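# Put both balls into the matching cups of the wooden puzzle

## Task

Place the large ball in the green cup and the small ball in the orange cup of the lidded wooden puzzle, and finish with the puzzle lying flat on the table.

## Robot and tools

Robot: two arms, left_arm (on the +y side, carrying a left hand) and right_arm (on the -y side, carrying a right hand). The names do not match image sides. Calibrated bases in the scene frame: left_arm (-0.050, +0.248, -0.001) m, quat_wxyz (1.000, 0, 0, 0.014); right_arm (+0.005, -0.246, +0.001) m, quat_wxyz (1.000, 0, 0, 0.003). There is a post behind the arms and a camera stand between and just behind the bases; do not hit them.

Frames: the scene frame has its origin at table height, halfway between the nominal bases, +x out over the table, +z up. Fixed cameras and the table use it. Each arm's reported hand pose, velocities, targets and wrist-camera poses are in that arm's own base frame, and every offset you send runs along that arm's base axes, rotating about the Hand target position. Readings can be off by a few centimetres, more at long reach.

Hand point: a spot 0.05 m in front of the palm and 0.15 m from the wrist mount along the fingers. Its +z runs along straight fingers, +y comes out of the palm, +x goes across the palm away from the thumb on the right hand and toward the thumb on the left hand. Straight fingertips extend 0.06-0.07 m past it and sit 0.06 m behind it along -y. A bracket on the little-finger side of the wrist can collide with things.

One row = 28 numbers in [-1, 1], always both arms: left dx, dy, dz, rx, ry, rz; left little, ring, middle, index, thumb_bend, thumb_turn, force_limit, speed; then the same 14 for the right arm. The six pose numbers are an offset (not a pose) from that arm's Hand target as it stood when the action or move began; 1.0 = 0.6 m or 180 degrees; rx, ry, rz form one rotation vector. Send 0 for all six to request nothing new of an arm. Finger numbers are absolute targets: -1 open/straight, +1 curled; thumb_turn -1 beside the palm, +1 opposite the fingers. force_limit maps -1..+1 to about 0..10 N (thumb motors up to 15 N); speed rises to full at +0.48. There is no 'no change' value: repeat the hand's last carried-out eight numbers to keep it as it is (before any, use hand_measured plus hand_force_limit and hand_speed). For a gentle grip close at speed -0.94 or below. With the thumb turned in, the hand grips things 0.035-0.065 m thick; thumb tip against index pad can pinch light items up to about 0.08 m.

Tools:
- execute_actions(actions, cameras): actions is a list of actions; each is up to 15 rows, one per 1/30 s step, all counted from the same start pose; a short action keeps its last row to step 15. Empty list returns camera images.
- move(target, speed, blend, blocking, cameras): target is one 28-number row or up to 15 rows, each an offset from the Hand targets at the move's start (not chained). Straight paths, ending together, capped at 10 s. speed in m/s, 0.002-4.3, default 0.25 (turns at twice that in rad/s). blend in m rounds corners; 0 stops at each target. Paths do not avoid obstacles or the other arm. Hand settings in later rows apply on arrival.
- wait(seconds, cameras): 0-3600 s, sends nothing new.
- stop(cameras): brakes a running move.
- zoom_image(camera, region): region [x0, y0, x1, y1] in pixels, at most 504x504, from cam_high, cam_low, cam_left_wrist or cam_right_wrist.
- show_instructions(): shows the reference pages.
- finished_scene(scene): ends the scene, final.

Results: end_effector_position (m) and end_effector_quat_wxyz per arm in its base frame; Hand target (last commanded pose after clipping; next offsets start here); joint positions, velocities and torques; hand_measured, hand_stopped_by (moving, target, force, stalled, fault) and hand_load_n, in the row's motor order. Load near 0 after gripping means the object slipped. A move adds a 'move:' line (done, off_target, moving, held, fault, plus limits such as paced or held). MOTOR HOT and OVER-TEMPERATURE FAULT lines warn of overheating; an overheated arm goes limp for 30-60 s.

Behaviour: orientation commands are clipped to 40 degrees from the current one per step. Arms often rest 1-3 cm (up to 5) short, usually low; a fresh execute_actions call re-requests the target, or send the missing distance. A blocked arm keeps pushing until commanded back past its hand point. Near the waist axis a small hand motion can swing the whole arm.

Avoid: dropping things even a few millimetres, releasing moving parts, fast contact, pressing far past a contact, arms or hands touching each other (can fail the scene), anything leaving the table, heavy finger loads, and holding stretched poses long enough to overheat.

Each tool is called after "Call:" as name(argument=value, ...), one argument or row to a line, values as JSON.

Reference images:

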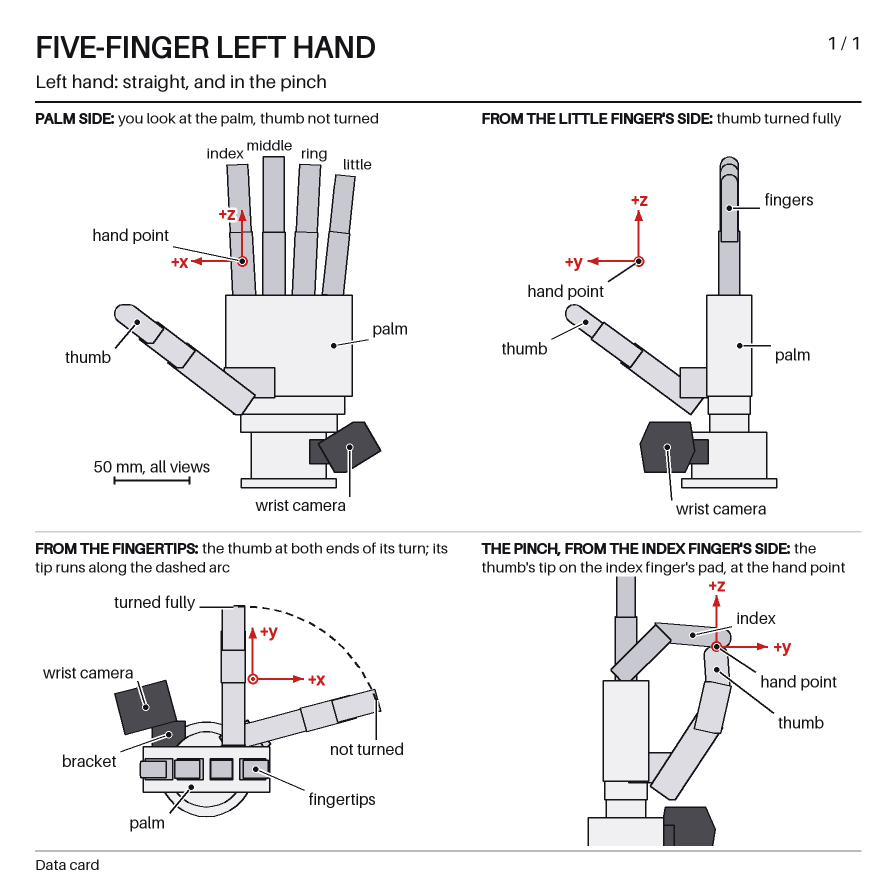

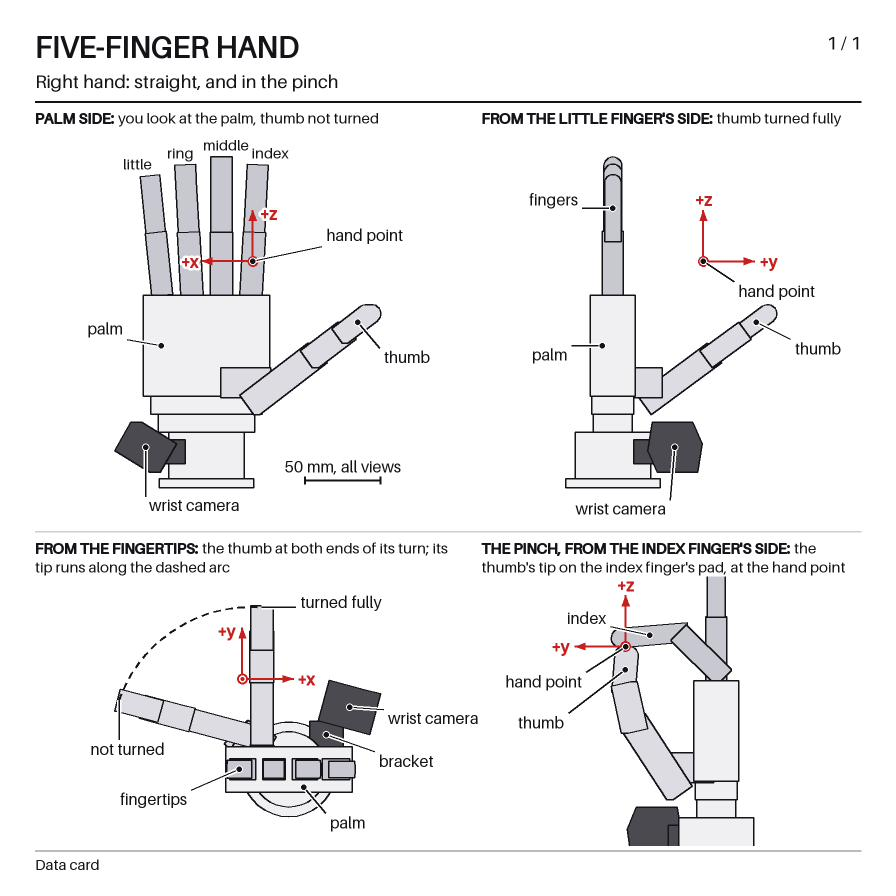

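## Session

Call:
execute_actions(
  actions=[],
)

Scene clock: 0.00 s.
left_arm: end_effector_position=(+0.2650, -0.2716, +0.2147) hand_measured=(-1.000, -1.000, -1.000, -1.000, -1.000, -1.000) hand_load_n=(+0.0, +0.0, +0.0, +0.0, +0.0, +0.0) hand_stopped_by=(target, target, target, target, target, target) hand_force_limit=0.00 hand_speed=-0.80 end_effector_quat_wxyz=(+0.047, +0.789, -0.589, +0.166) | right_arm: end_effector_position=(+0.2611, -0.0483, +0.2043) hand_measured=(-1.000, -1.000, -1.000, -1.000, -1.000, -1.000) hand_load_n=(+0.0, +0.0, +0.0, +0.0, +0.0, +0.0) hand_stopped_by=(target, target, target, target, target, target) hand_force_limit=0.00 hand_speed=-0.80 end_effector_quat_wxyz=(-0.166, -0.526, +0.770, -0.321)
Joint positions: left_arm=[-0.561 1.125 1.029 -1.148 0.119 -0.87] | right_arm=[0.158 1.11 1.003 -1.497 0.739 0.544]
Joint velocities: within noise
Joint torques (N m): no reading
Heat: left arm: hottest shoulder 34 °C; right arm: hottest wrist roll 37 °C.
Hand target: left_arm +0.2718, -0.2760, +0.2288; +0.046, +0.786, -0.588, +0.183 | right_arm +0.2684, -0.0473, +0.2135; -0.154, -0.521, +0.773, -0.327

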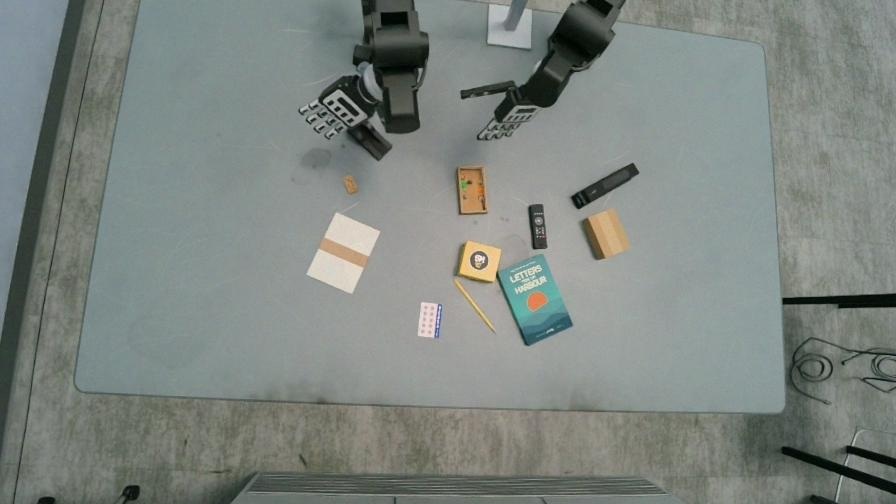

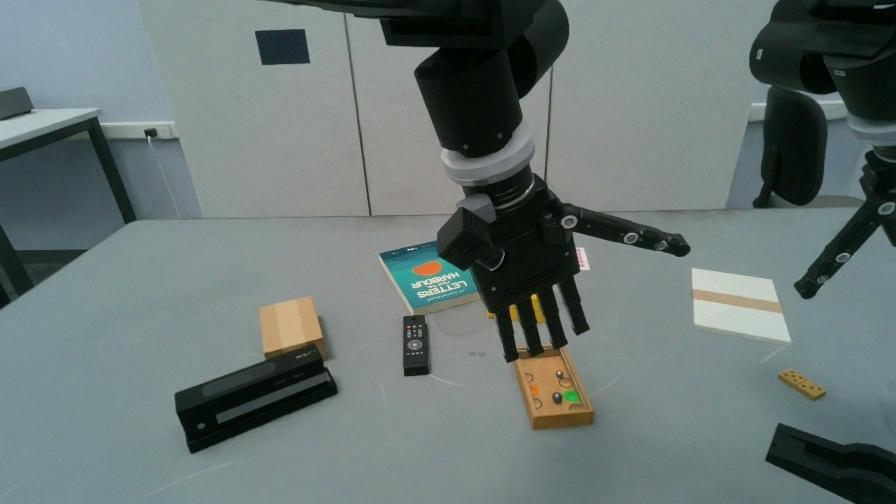

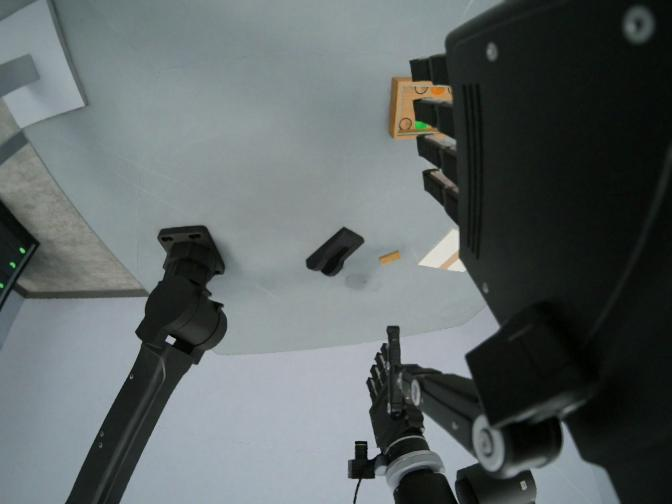

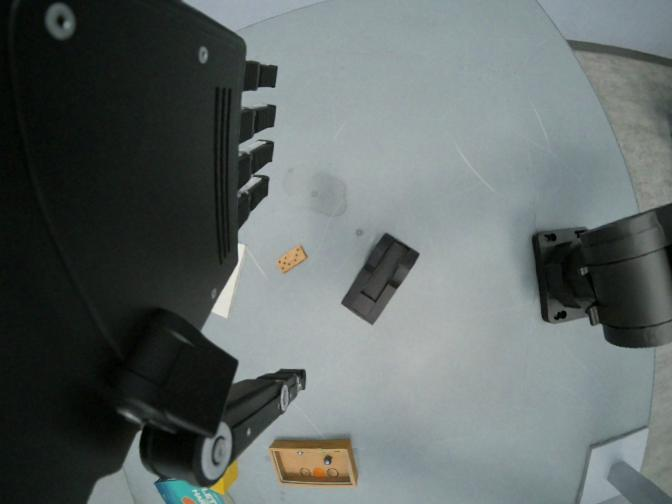

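Call:
zoom_image(
  camera="cam_low",
  region=[490, 320, 620, 450],
)

Call:
zoom_image(
  camera="cam_high",
  region=[440, 150, 510, 225],
)

Scaled by 3.877 from the camera's image (finer frame: 1280x720).

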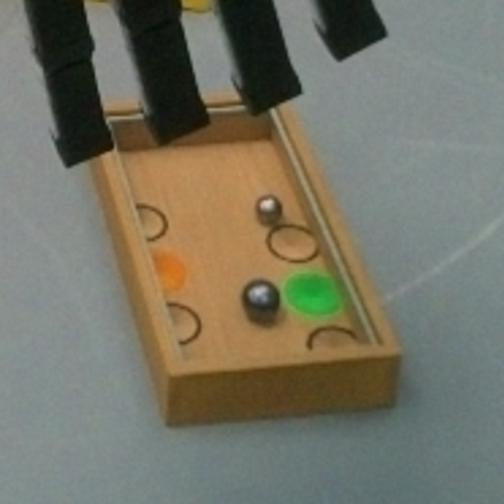

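Scaled by 6.720 from the camera's image (finer frame: 1280x720).

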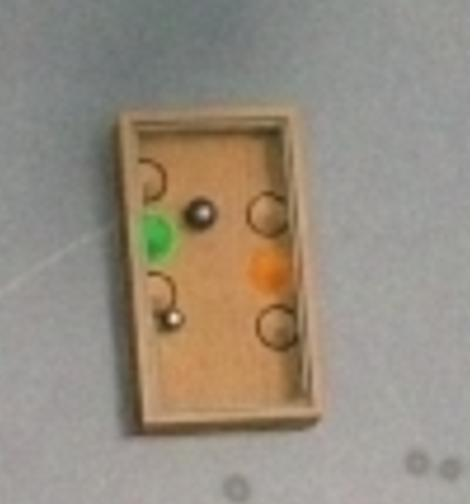

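Call:
move(
  target=[0.227,0.013,-0.098,-0.062,-0.297,-0.464,-1,-1,-1,-1,-1,1,-0.6,-0.3,0,0,0,0,0,0,-1,-1,-1,-1,-1,-1,0,-0.8],
  speed=0.25,
  cameras=["all"],
)

Scene clock: 155.97 s.
left_arm: end_effector_position=(+0.3856, -0.2675, +0.1520) hand_measured=(-1.000, -1.000, -1.000, -1.000, -1.000, +1.000) hand_load_n=(+0.0, +0.0, +0.0, +0.0, +0.0, +0.0) hand_stopped_by=(target, target, target, target, target, target) hand_force_limit=-0.60 hand_speed=-0.30 end_effector_quat_wxyz=(+0.007, -0.060, +0.889, -0.455) | right_arm: end_effector_position=(+0.2611, -0.0483, +0.2043) hand_measured=(-1.000, -1.000, -1.000, -1.000, -1.000, -1.000) hand_load_n=(+0.0, +0.0, +0.0, +0.0, +0.0, +0.0) hand_stopped_by=(target, target, target, target, target, target) hand_force_limit=0.00 hand_speed=-0.80 end_effector_quat_wxyz=(-0.166, -0.526, +0.770, -0.321)
Joint positions: left_arm=[-0.333 1.442 1.076 -0.695 0.834 0.873] | right_arm=[0.158 1.11 1.003 -1.497 0.739 0.544]
Joint torques (N m): left_arm=[-0.38 -12.28 13.74 0.32 0.6 0.01] | right_arm=[-0.67 -5.13 9.94 0.46 0.69 -0.13]
Heat: left arm: hottest elbow 42 °C; right arm: hottest elbow 36 °C.
Hand target: left_arm +0.4079, -0.2682, +0.1699; +0.027, -0.051, +0.885, -0.461 | right_arm +0.2684, -0.0473, +0.2135; -0.154, -0.521, +0.773, -0.327
Off the commanded pose: left_arm 0.029 m, 3 deg | right_arm 0.012 m, 2 deg.
move: off_target (left_arm)
cam_left_wrist: T_world_to_cam=[[-0.16264, -0.62126, 0.76654, -0.21366], [-0.86434, 0.46441, 0.193, 0.42343], [-0.47589, -0.63116, -0.61251, 0.23016]] pos_world=[0.44077, -0.18411, 0.22303]

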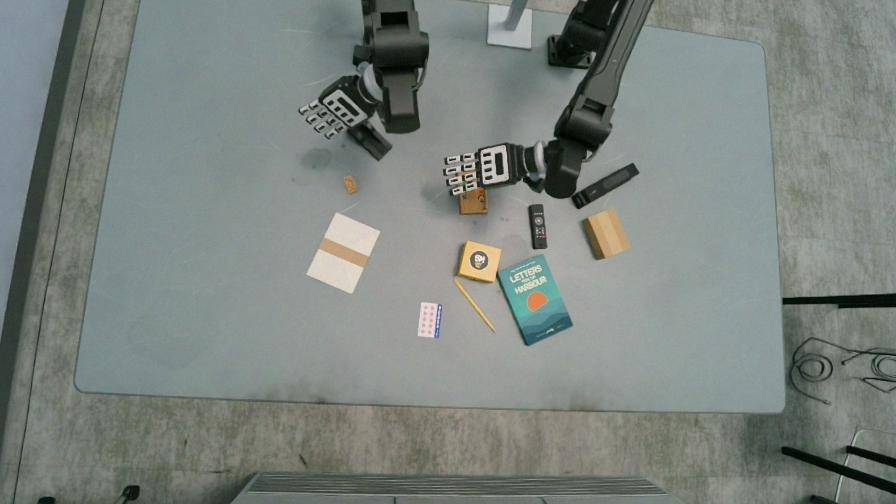

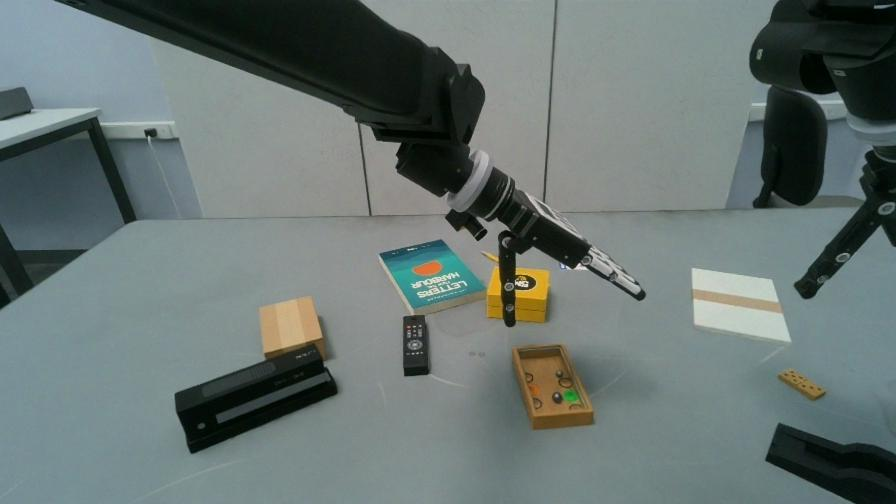

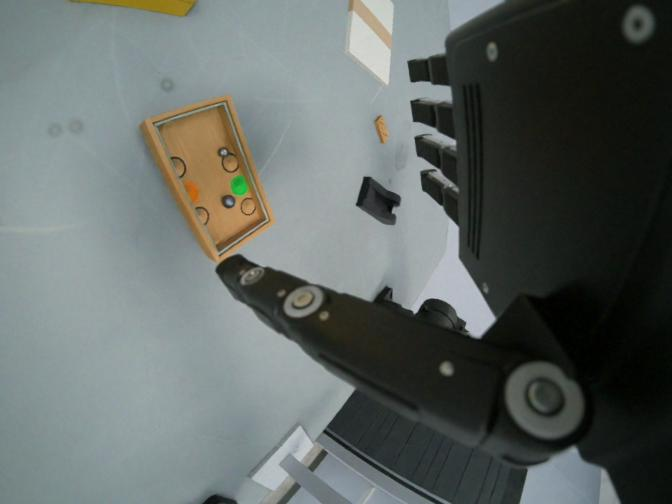

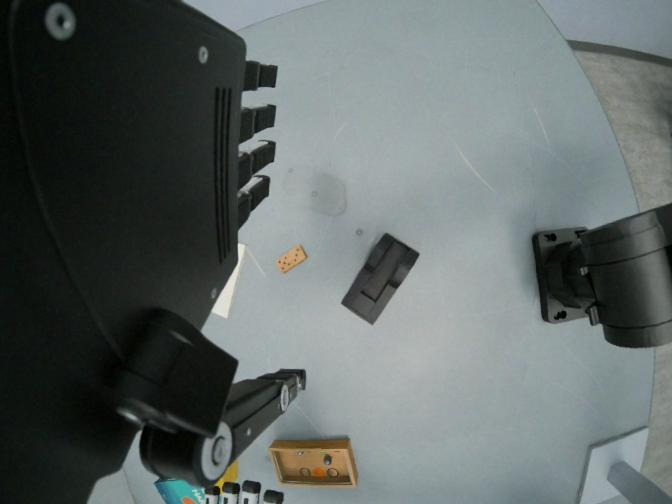

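Call:
zoom_image(
  camera="cam_left_wrist",
  region=[130, 85, 290, 275],
)

Scaled by 2.653 from the camera's image (finer frame: 960x720).

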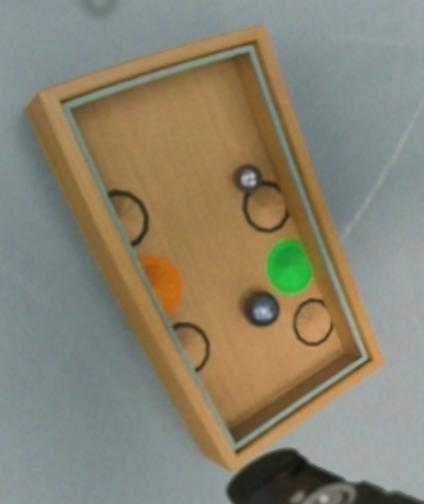

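Call:
move(
  target=[0.0433,0.003,-0.12,0,0,0,-0.6,-0.6,-0.6,-0.6,-1,1,-0.6,-0.3,0,0,0,0,0,0,-1,-1,-1,-1,-1,-1,0,-0.8],
  speed=0.12,
  cameras=["cam_low","cam_left_wrist"],
)

Scene clock: 212.83 s.
left_arm: end_effector_position=(+0.4192, -0.2689, +0.0927) hand_measured=(-0.600, -0.600, -0.600, -0.600, -1.000, +1.000) hand_load_n=(+0.0, +0.0, +0.0, +0.0, +0.0, -0.5) hand_stopped_by=(target, target, target, target, target, target) hand_force_limit=-0.60 hand_speed=-0.30 end_effector_quat_wxyz=(+0.009, -0.059, +0.888, -0.455) | right_arm: end_effector_position=(+0.2611, -0.0483, +0.2043) hand_measured=(-1.000, -1.000, -1.000, -1.000, -1.000, -1.000) hand_load_n=(+0.0, +0.0, +0.0, +0.0, +0.0, +0.0) hand_stopped_by=(target, target, target, target, target, target) hand_force_limit=0.00 hand_speed=-0.80 end_effector_quat_wxyz=(-0.166, -0.526, +0.770, -0.321)
Joint positions: left_arm=[-0.312 1.592 1.076 -0.562 0.845 0.902] | right_arm=[0.158 1.11 1.003 -1.497 0.739 0.544]
Joint torques (N m): left_arm=[-0.38 -14.86 9.7 1.5 0.59 0.01] | right_arm=[-0.73 -5.07 9.94 0.47 0.7 -0.13]
Heat: left arm: hottest elbow 41 °C; right arm: hottest elbow 36 °C.
Hand target: left_arm +0.4340, -0.2663, +0.0980; +0.027, -0.051, +0.885, -0.461 | right_arm +0.2684, -0.0473, +0.2135; -0.154, -0.521, +0.773, -0.327
Off the commanded pose: left_arm 0.016 m, 2 deg | right_arm 0.012 m, 2 deg.
move: off_target (left_arm)
cam_left_wrist: T_world_to_cam=[[-0.16645, -0.61986, 0.76685, -0.16159], [-0.86468, 0.46555, 0.18864, 0.46533], [-0.47394, -0.63169, -0.61347, 0.208]] pos_world=[0.47405, -0.18541, 0.16374]

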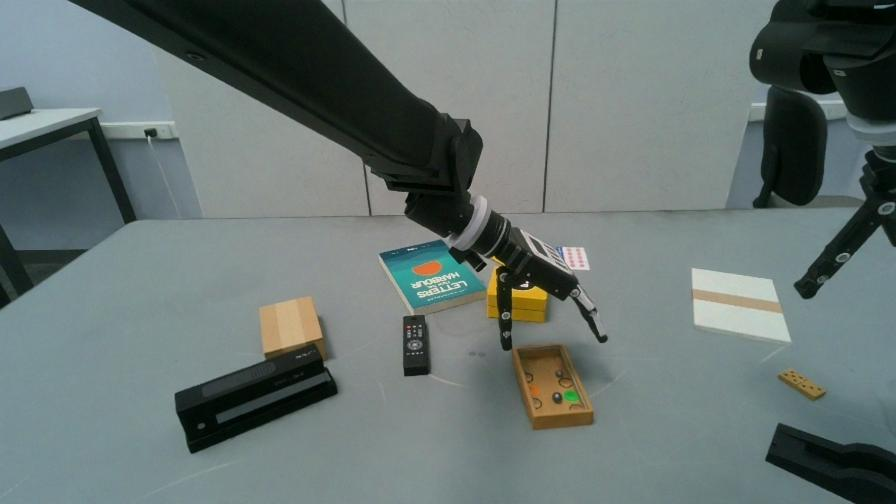

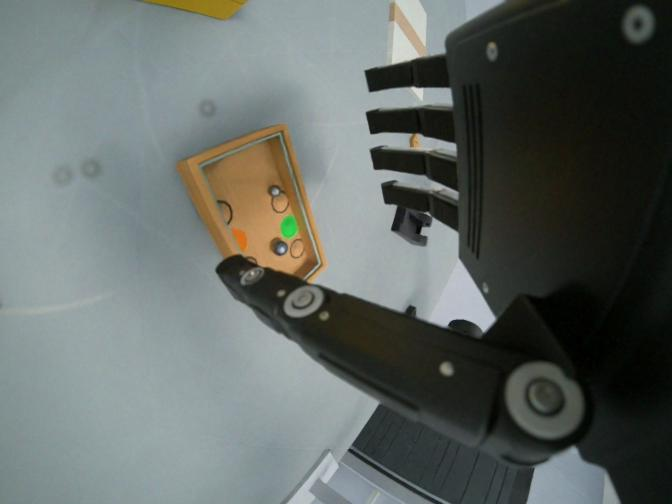

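Call:
zoom_image(
  camera="cam_left_wrist",
  region=[160, 110, 360, 300],
)

Call:
zoom_image(
  camera="cam_low",
  region=[450, 220, 650, 440],
)

Scaled by 2.520 from the camera's image (finer frame: 960x720).

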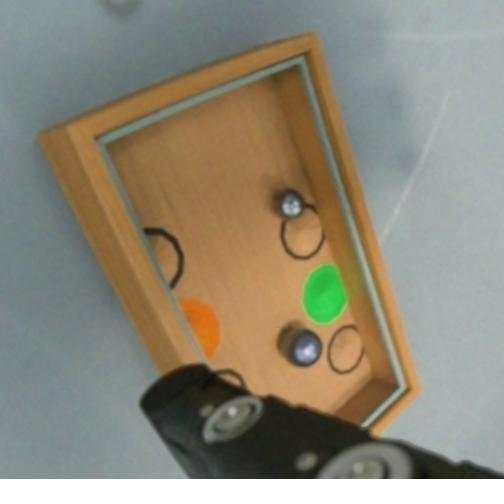

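Scaled by 2.291 from the camera's image (finer frame: 1280x720).

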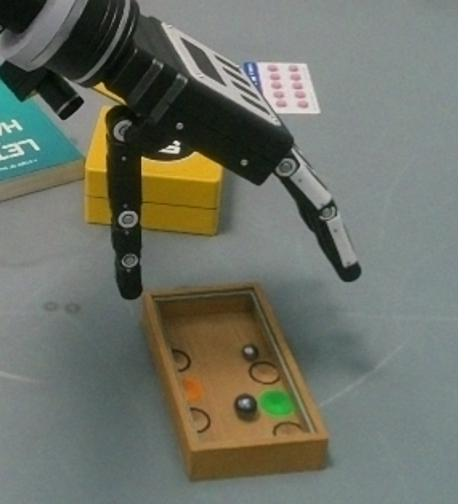

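Call:
move(
  target=[-0.015,0.0075,-0.076,0,0,0,-0.6,-0.6,-0.6,-0.6,-1,1,-0.6,-0.3,0,0,0,0,0,0,-1,-1,-1,-1,-1,-1,0,-0.8],
  speed=0.08,
  cameras=["cam_low","cam_left_wrist"],
)

Call:
zoom_image(
  camera="cam_low",
  region=[450, 220, 650, 440],
)

Call:
zoom_image(
  camera="cam_left_wrist",
  region=[160, 60, 460, 350],
)

Scene clock: 239.00 s.
left_arm: end_effector_position=(+0.4170, -0.2671, +0.0541) hand_measured=(-0.600, -0.600, -0.600, -0.600, -1.000, +1.000) hand_load_n=(+0.0, +0.0, +0.0, +0.0, +0.0, +0.0) hand_stopped_by=(target, target, target, target, target, target) hand_force_limit=-0.60 hand_speed=-0.30 end_effector_quat_wxyz=(+0.016, -0.054, +0.887, -0.458) | right_arm: end_effector_position=(+0.2611, -0.0483, +0.2043) hand_measured=(-1.000, -1.000, -1.000, -1.000, -1.000, -1.000) hand_load_n=(+0.0, +0.0, +0.0, +0.0, +0.0, +0.0) hand_stopped_by=(target, target, target, target, target, target) hand_force_limit=0.00 hand_speed=-0.80 end_effector_quat_wxyz=(-0.166, -0.526, +0.770, -0.321)
Joint positions: left_arm=[-0.31 1.636 1.009 -0.437 0.847 0.906] | right_arm=[0.158 1.11 1.003 -1.497 0.739 0.544]
Joint torques (N m): left_arm=[-0.26 -14.74 7.73 1.54 0.59 0.02] | right_arm=[-0.73 -5.07 9.94 0.44 0.69 -0.13]
Heat: left arm: hottest elbow 40 °C; right arm: hottest elbow 36 °C.
Hand target: left_arm +0.4249, -0.2619, +0.0524; +0.027, -0.051, +0.885, -0.461 | right_arm +0.2684, -0.0473, +0.2135; -0.154, -0.521, +0.773, -0.327
Off the commanded pose: left_arm 0.010 m, 1 deg | right_arm 0.012 m, 2 deg.
move: done
cam_left_wrist: T_world_to_cam=[[-0.18022, -0.61526, 0.76745, -0.12437], [-0.86717, 0.46764, 0.17127, 0.47244], [-0.46426, -0.63464, -0.61781, 0.17988]] pos_world=[0.47079, -0.18329, 0.12567]

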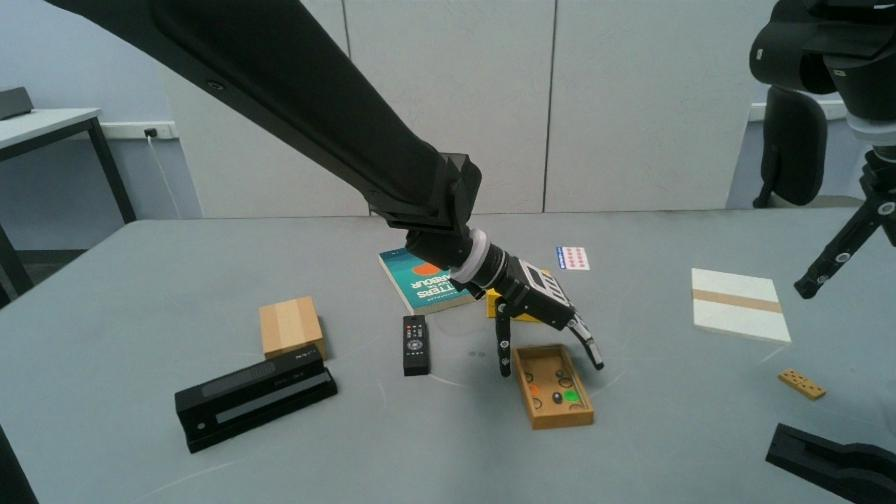

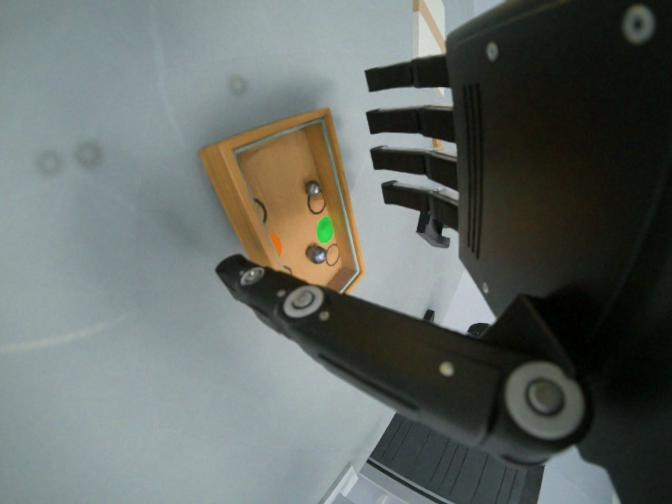

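Scaled by 2.291 from the camera's image (finer frame: 1280x720).

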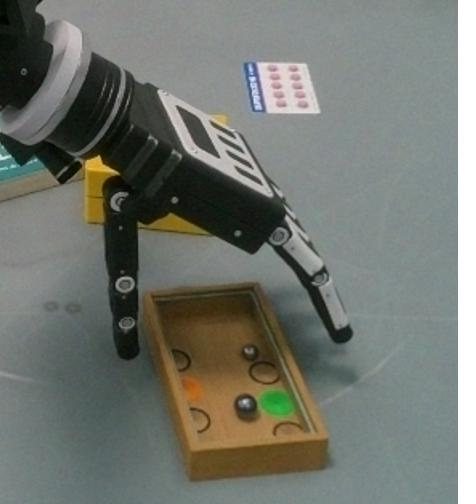

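Scaled by 1.680 from the camera's image (finer frame: 960x720).

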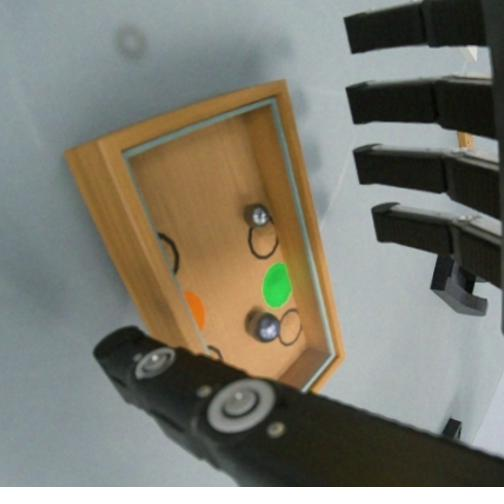

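Call:
move(
  target=[-0.0133,0,-0.03,0,0,0,-0.6,-0.6,-0.6,-0.6,-1,1,-0.6,-0.3,0,0,0,0,0,0,-1,-1,-1,-1,-1,-1,0,-0.8],
  speed=0.05,
  cameras=["cam_low","cam_left_wrist"],
)

Call:
zoom_image(
  camera="cam_low",
  region=[450, 220, 650, 440],
)

Call:
zoom_image(
  camera="cam_left_wrist",
  region=[160, 60, 460, 350],
)

Scene clock: 279.63 s.
left_arm: end_effector_position=(+0.4119, -0.2655, +0.0388) hand_measured=(-0.600, -0.600, -0.600, -0.600, -1.000, +1.000) hand_load_n=(+0.0, +0.0, +0.0, +0.0, +0.0, +0.0) hand_stopped_by=(target, target, target, target, target, target) hand_force_limit=-0.60 hand_speed=-0.30 end_effector_quat_wxyz=(+0.020, -0.052, +0.886, -0.460) | right_arm: end_effector_position=(+0.2611, -0.0483, +0.2043) hand_measured=(-1.000, -1.000, -1.000, -1.000, -1.000, -1.000) hand_load_n=(+0.0, +0.0, +0.0, +0.0, +0.0, +0.0) hand_stopped_by=(target, target, target, target, target, target) hand_force_limit=0.00 hand_speed=-0.80 end_effector_quat_wxyz=(-0.166, -0.526, +0.770, -0.321)
Joint positions: left_arm=[-0.31 1.646 0.969 -0.376 0.847 0.906] | right_arm=[0.158 1.11 1.003 -1.497 0.739 0.544]
Joint torques (N m): left_arm=[-0.67 -14.21 7.28 1.54 0.5 -0.05] | right_arm=[-0.67 -5.07 9.95 0.44 0.7 -0.13]
Heat: left arm: hottest elbow 38 °C; right arm: hottest elbow 36 °C.
Hand target: left_arm +0.4169, -0.2619, +0.0344; +0.027, -0.051, +0.885, -0.461 | right_arm +0.2684, -0.0473, +0.2135; -0.154, -0.521, +0.773, -0.327
Off the commanded pose: left_arm 0.008 m, 1 deg | right_arm 0.012 m, 2 deg.
move: done
cam_left_wrist: T_world_to_cam=[[-0.18862, -0.61257, 0.76758, -0.10839], [-0.86895, 0.46827, 0.16017, 0.47112], [-0.45755, -0.63677, -0.62062, 0.16589]] pos_world=[0.46484, -0.18138, 0.11069]

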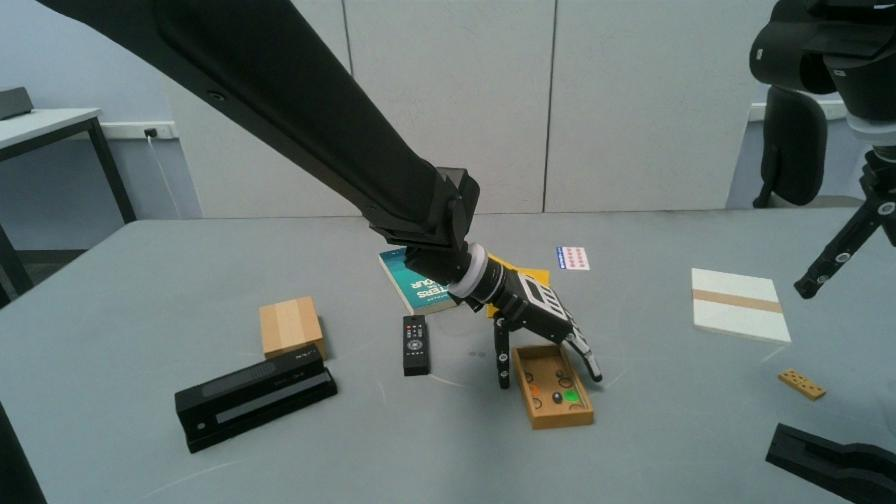

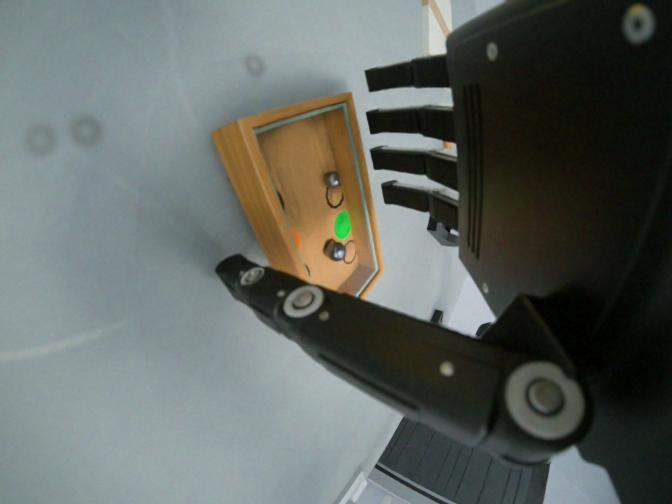

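Scaled by 2.291 from the camera's image (finer frame: 1280x720).

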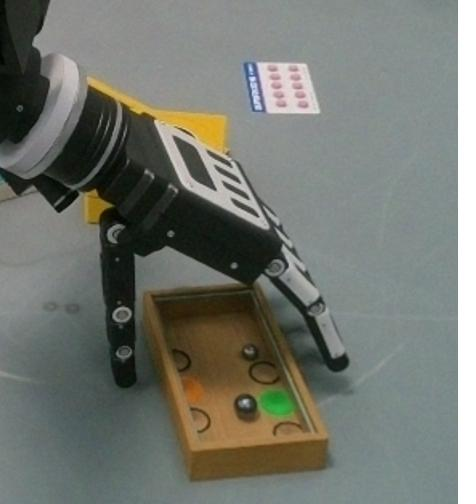

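Scaled by 1.680 from the camera's image (finer frame: 960x720).

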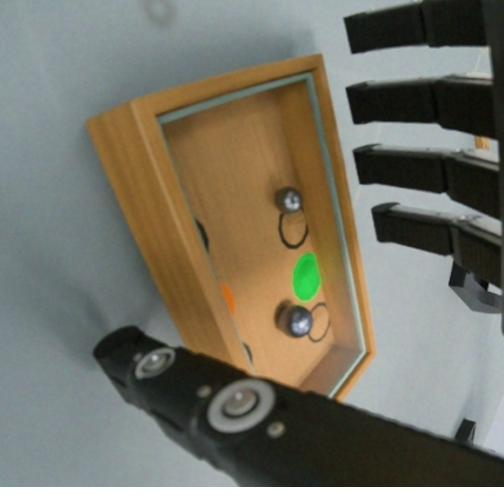

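Call:
move(
  target=[0,0,-0.0125,0,0,0,-0.6,-0.6,-0.6,-0.6,-1,1,-0.6,-0.3,0,0,0,0,0,0,-1,-1,-1,-1,-1,-1,0,-0.8],
  speed=0.05,
  cameras=["cam_low","cam_left_wrist"],
)

Call:
zoom_image(
  camera="cam_low",
  region=[450, 220, 650, 440],
)

Scene clock: 290.43 s.
left_arm: end_effector_position=(+0.4125, -0.2658, +0.0325) hand_measured=(-0.600, -0.600, -0.600, -0.600, -1.000, +1.000) hand_load_n=(+0.0, +0.0, +0.0, +0.0, +0.0, +0.0) hand_stopped_by=(target, target, target, target, target, target) hand_force_limit=-0.60 hand_speed=-0.30 end_effector_quat_wxyz=(+0.021, -0.051, +0.886, -0.461) | right_arm: end_effector_position=(+0.2611, -0.0483, +0.2043) hand_measured=(-1.000, -1.000, -1.000, -1.000, -1.000, -1.000) hand_load_n=(+0.0, +0.0, +0.0, +0.0, +0.0, +0.0) hand_stopped_by=(target, target, target, target, target, target) hand_force_limit=0.00 hand_speed=-0.80 end_effector_quat_wxyz=(-0.166, -0.526, +0.770, -0.321)
Joint positions: left_arm=[-0.31 1.658 0.963 -0.355 0.848 0.906] | right_arm=[0.158 1.11 1.003 -1.497 0.739 0.544]
Joint torques (N m): left_arm=[-0.73 -14.1 7.1 1.54 0.46 -0.06] | right_arm=[-0.67 -4.95 9.91 0.43 0.7 -0.13]
Heat: left arm: hottest elbow 38 °C; right arm: hottest elbow 35 °C.
Hand target: left_arm +0.4169, -0.2619, +0.0267; +0.027, -0.051, +0.885, -0.461 | right_arm +0.2684, -0.0473, +0.2135; -0.154, -0.521, +0.773, -0.327
Off the commanded pose: left_arm 0.008 m, 1 deg | right_arm 0.012 m, 2 deg.
move: done
cam_left_wrist: T_world_to_cam=[[-0.19068, -0.6114, 0.76801, -0.10244], [-0.86914, 0.46883, 0.15744, 0.47319], [-0.45632, -0.63749, -0.62079, 0.16127]] pos_world=[0.46533, -0.18167, 0.1043]

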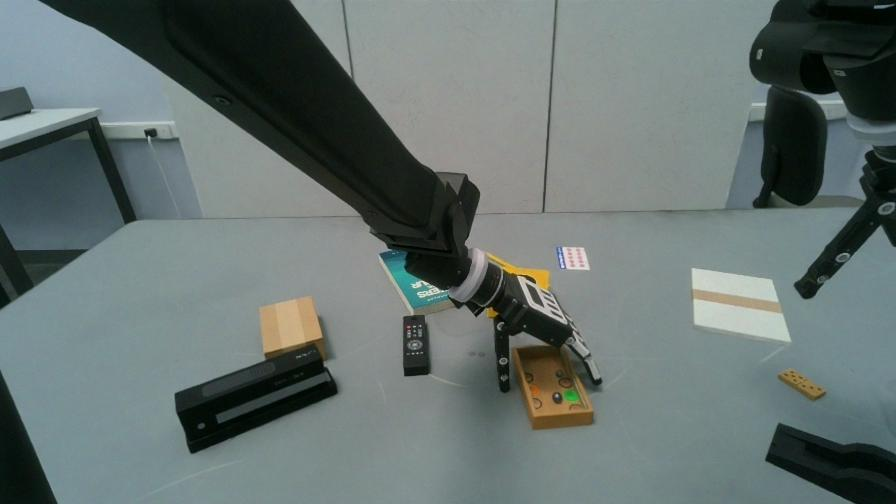

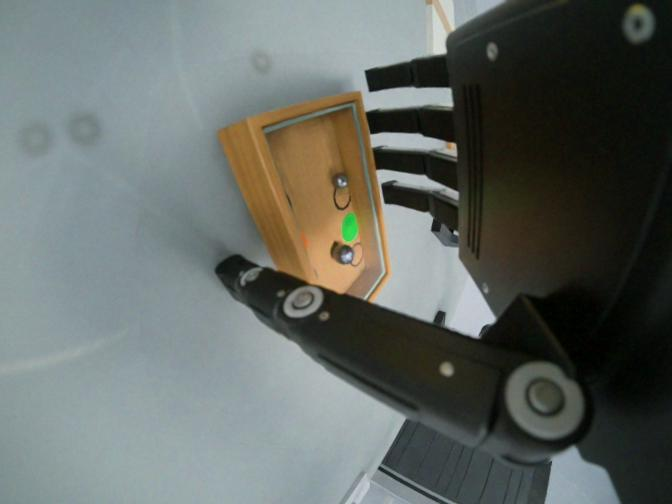

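Scaled by 2.291 from the camera's image (finer frame: 1280x720).

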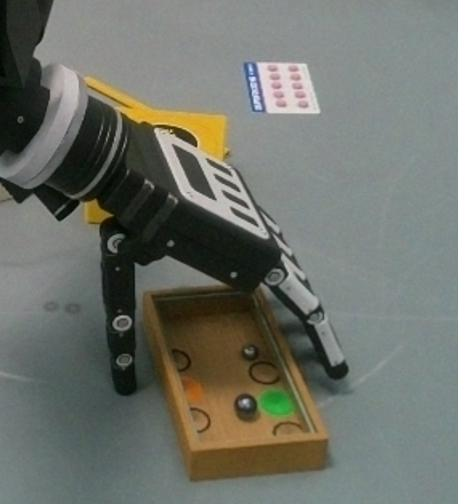

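Call:
move(
  target=[0,0,0,0,0,0,-0.45,-0.4,-0.1,-0.1,-0.5,1,-0.6,-0.94,0,0,0,0,0,0,-1,-1,-1,-1,-1,-1,0,-0.8],
  speed=0.05,
  cameras=["cam_low","cam_left_wrist"],
)

Call:
zoom_image(
  camera="cam_low",
  region=[450, 220, 650, 440],
)

Scene clock: 302.67 s.
left_arm: end_effector_position=(+0.4129, -0.2664, +0.0329) hand_measured=(-0.450, -0.400, -0.256, -0.256, -0.822, +1.000) hand_load_n=(+0.0, +0.0, +2.5, +2.0, +3.0, -0.5) hand_stopped_by=(target, target, force, force, force, target) hand_force_limit=-0.60 hand_speed=-0.94 end_effector_quat_wxyz=(+0.022, -0.050, +0.885, -0.463) | right_arm: end_effector_position=(+0.2611, -0.0483, +0.2043) hand_measured=(-1.000, -1.000, -1.000, -1.000, -1.000, -1.000) hand_load_n=(+0.0, +0.0, +0.0, +0.0, +0.0, +0.0) hand_stopped_by=(target, target, target, target, target, target) hand_force_limit=0.00 hand_speed=-0.80 end_effector_quat_wxyz=(-0.166, -0.526, +0.770, -0.321)
Joint positions: left_arm=[-0.31 1.658 0.963 -0.351 0.85 0.906] | right_arm=[0.158 1.11 1.003 -1.497 0.739 0.544]
Joint torques (N m): left_arm=[-0.67 -14.15 7.12 1.42 0.36 -0.06] | right_arm=[-0.73 -5.01 9.92 0.46 0.7 -0.13]
Heat: left arm: hottest elbow 38 °C; right arm: hottest elbow 35 °C.
Hand target: left_arm +0.4169, -0.2619, +0.0268; +0.027, -0.051, +0.885, -0.461 | right_arm +0.2684, -0.0473, +0.2135; -0.154, -0.521, +0.773, -0.327
Off the commanded pose: left_arm 0.009 m, 1 deg | right_arm 0.012 m, 2 deg.
move: done
cam_left_wrist: T_world_to_cam=[[-0.19336, -0.60867, 0.7695, -0.10125], [-0.86894, 0.47043, 0.15376, 0.47425], [-0.45559, -0.63892, -0.61986, 0.16069]] pos_world=[0.46572, -0.18206, 0.10459]

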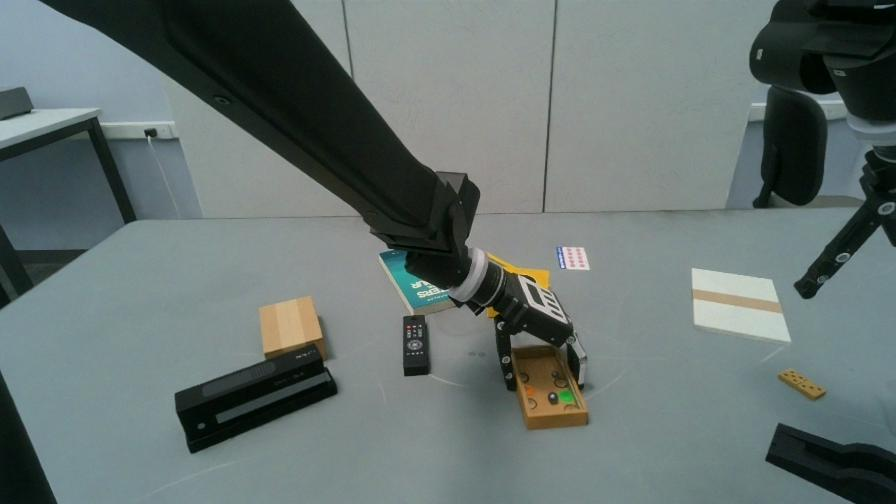

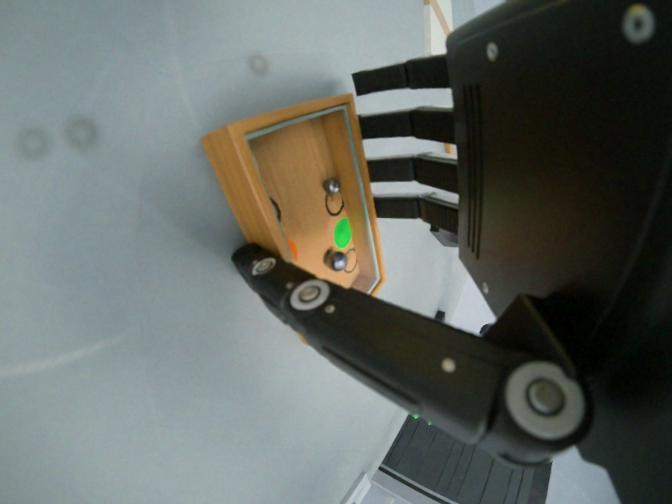

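Scaled by 2.291 from the camera's image (finer frame: 1280x720).

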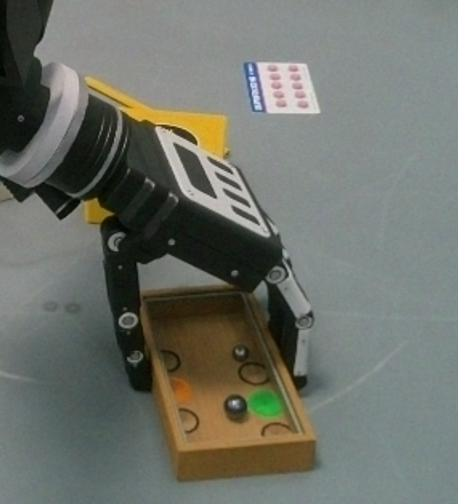

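Call:
move(
  target=[0,0,0,0,0,0,-0.2,-0.2,-0.1,-0.1,-0.5,1,-0.88,-0.96,0,0,0,0,0,0,-1,-1,-1,-1,-1,-1,0,-0.8],
  speed=0.05,
)

Call:
move(
  target=[0,0,0,0,0,0,-0.2,-0.2,-0.05,-0.05,-0.4,1,-0.1,-0.94,0,0,0,0,0,0,-1,-1,-1,-1,-1,-1,0,-0.8],
  speed=0.05,
  cameras=["cam_low","cam_left_wrist"],
)

Call:
zoom_image(
  camera="cam_low",
  region=[450, 220, 650, 440],
)

Scene clock: 314.43 s.
left_arm: end_effector_position=(+0.4129, -0.2664, +0.0329) hand_measured=(-0.244, -0.264, -0.256, -0.256, -0.822, +1.000) hand_load_n=(+1.0, +0.5, +1.5, +2.0, +3.5, +0.5) hand_stopped_by=(force, force, force, force, force, target) hand_force_limit=-0.88 hand_speed=-0.96 end_effector_quat_wxyz=(+0.022, -0.050, +0.885, -0.463) | right_arm: end_effector_position=(+0.2611, -0.0483, +0.2043) hand_measured=(-1.000, -1.000, -1.000, -1.000, -1.000, -1.000) hand_load_n=(+0.0, +0.0, +0.0, +0.0, +0.0, +0.0) hand_stopped_by=(target, target, target, target, target, target) hand_force_limit=0.00 hand_speed=-0.80 end_effector_quat_wxyz=(-0.166, -0.526, +0.770, -0.321)
Joint positions: left_arm=[-0.31 1.658 0.963 -0.351 0.85 0.906] | right_arm=[0.158 1.11 1.003 -1.497 0.739 0.544]
Joint torques (N m): left_arm=[-0.67 -14.15 7.12 1.4 0.36 -0.06] | right_arm=[-0.67 -4.95 9.94 0.43 0.7 -0.14]
Heat: left arm: hottest elbow 37 °C; right arm: hottest elbow 35 °C.
Hand target: left_arm +0.4169, -0.2619, +0.0268; +0.027, -0.051, +0.885, -0.461 | right_arm +0.2684, -0.0473, +0.2135; -0.154, -0.521, +0.773, -0.327
Off the commanded pose: left_arm 0.009 m, 1 deg | right_arm 0.012 m, 2 deg.
move: done

Scene clock: 314.93 s.
left_arm: end_effector_position=(+0.4129, -0.2664, +0.0329) hand_measured=(-0.244, -0.264, -0.236, -0.242, -0.816, +1.000) hand_load_n=(+0.0, +0.0, +5.5, +3.5, +7.5, +0.0) hand_stopped_by=(force, force, force, force, force, target) hand_force_limit=-0.10 hand_speed=-0.94 end_effector_quat_wxyz=(+0.022, -0.050, +0.885, -0.463) | right_arm: end_effector_position=(+0.2611, -0.0483, +0.2043) hand_measured=(-1.000, -1.000, -1.000, -1.000, -1.000, -1.000) hand_load_n=(+0.0, +0.0, +0.0, +0.0, +0.0, +0.0) hand_stopped_by=(target, target, target, target, target, target) hand_force_limit=0.00 hand_speed=-0.80 end_effector_quat_wxyz=(-0.166, -0.526, +0.770, -0.321)
Joint positions: left_arm=[-0.31 1.658 0.963 -0.351 0.85 0.906] | right_arm=[0.158 1.11 1.003 -1.497 0.739 0.544]
Joint torques (N m): left_arm=[-0.73 -14.15 7.12 1.4 0.36 -0.05] | right_arm=[-0.67 -5.01 9.89 0.46 0.7 -0.14]
Heat: left arm: hottest elbow 37 °C; right arm: hottest elbow 35 °C.
Hand target: left_arm +0.4169, -0.2619, +0.0268; +0.027, -0.051, +0.885, -0.461 | right_arm +0.2684, -0.0473, +0.2135; -0.154, -0.521, +0.773, -0.327
Off the commanded pose: left_arm 0.009 m, 1 deg | right_arm 0.012 m, 2 deg.
move: done
cam_left_wrist: T_world_to_cam=[[-0.19336, -0.60867, 0.7695, -0.10125], [-0.86894, 0.47043, 0.15376, 0.47425], [-0.45559, -0.63892, -0.61986, 0.16069]] pos_world=[0.46572, -0.18206, 0.10459]

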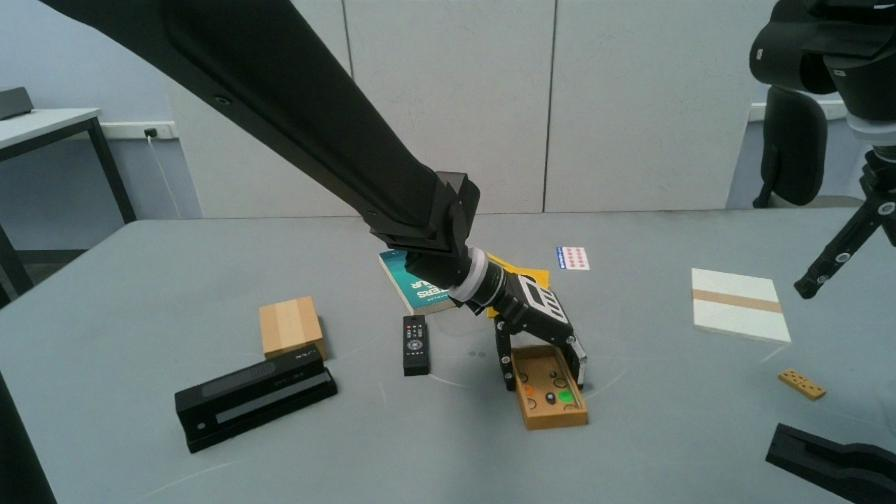

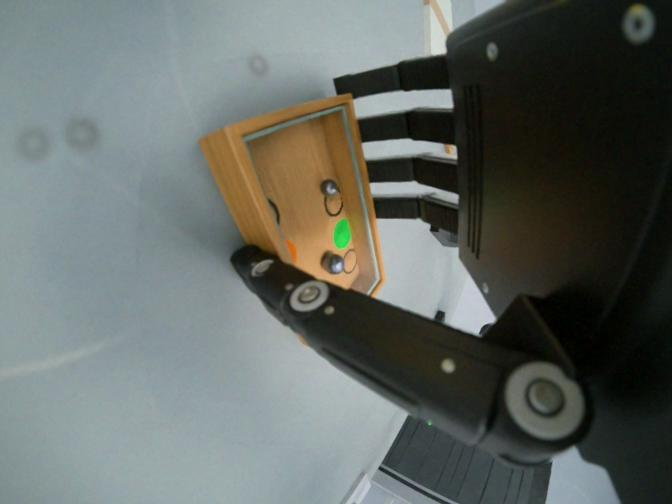

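Scaled by 2.291 from the camera's image (finer frame: 1280x720).

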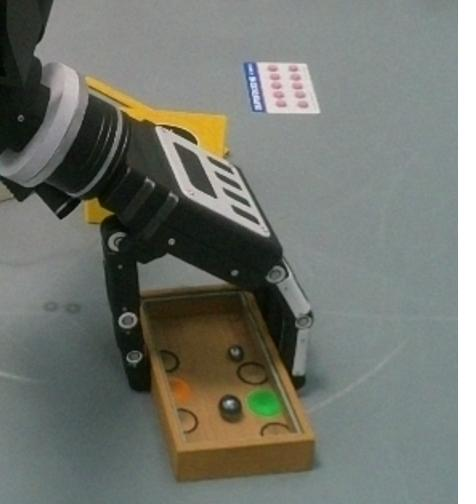

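Call:
zoom_image(
  camera="cam_left_wrist",
  region=[190, 80, 400, 310],
)

Call:
zoom_image(
  camera="cam_low",
  region=[505, 335, 595, 435],
)

Scaled by 2.191 from the camera's image (finer frame: 960x720).

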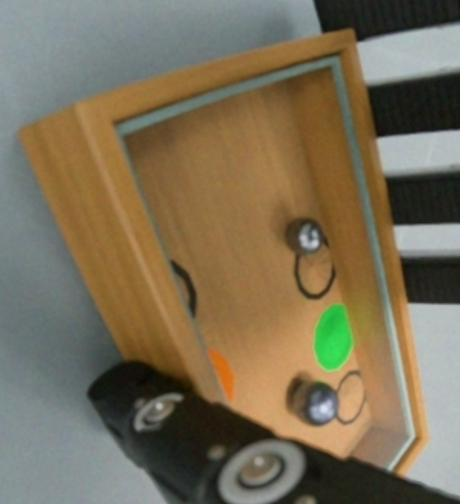

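Scaled by 5.040 from the camera's image (finer frame: 1280x720).

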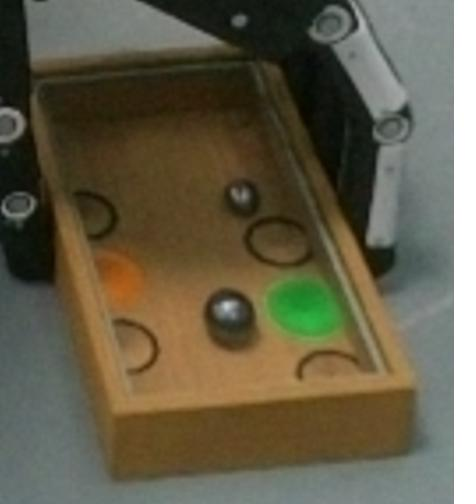

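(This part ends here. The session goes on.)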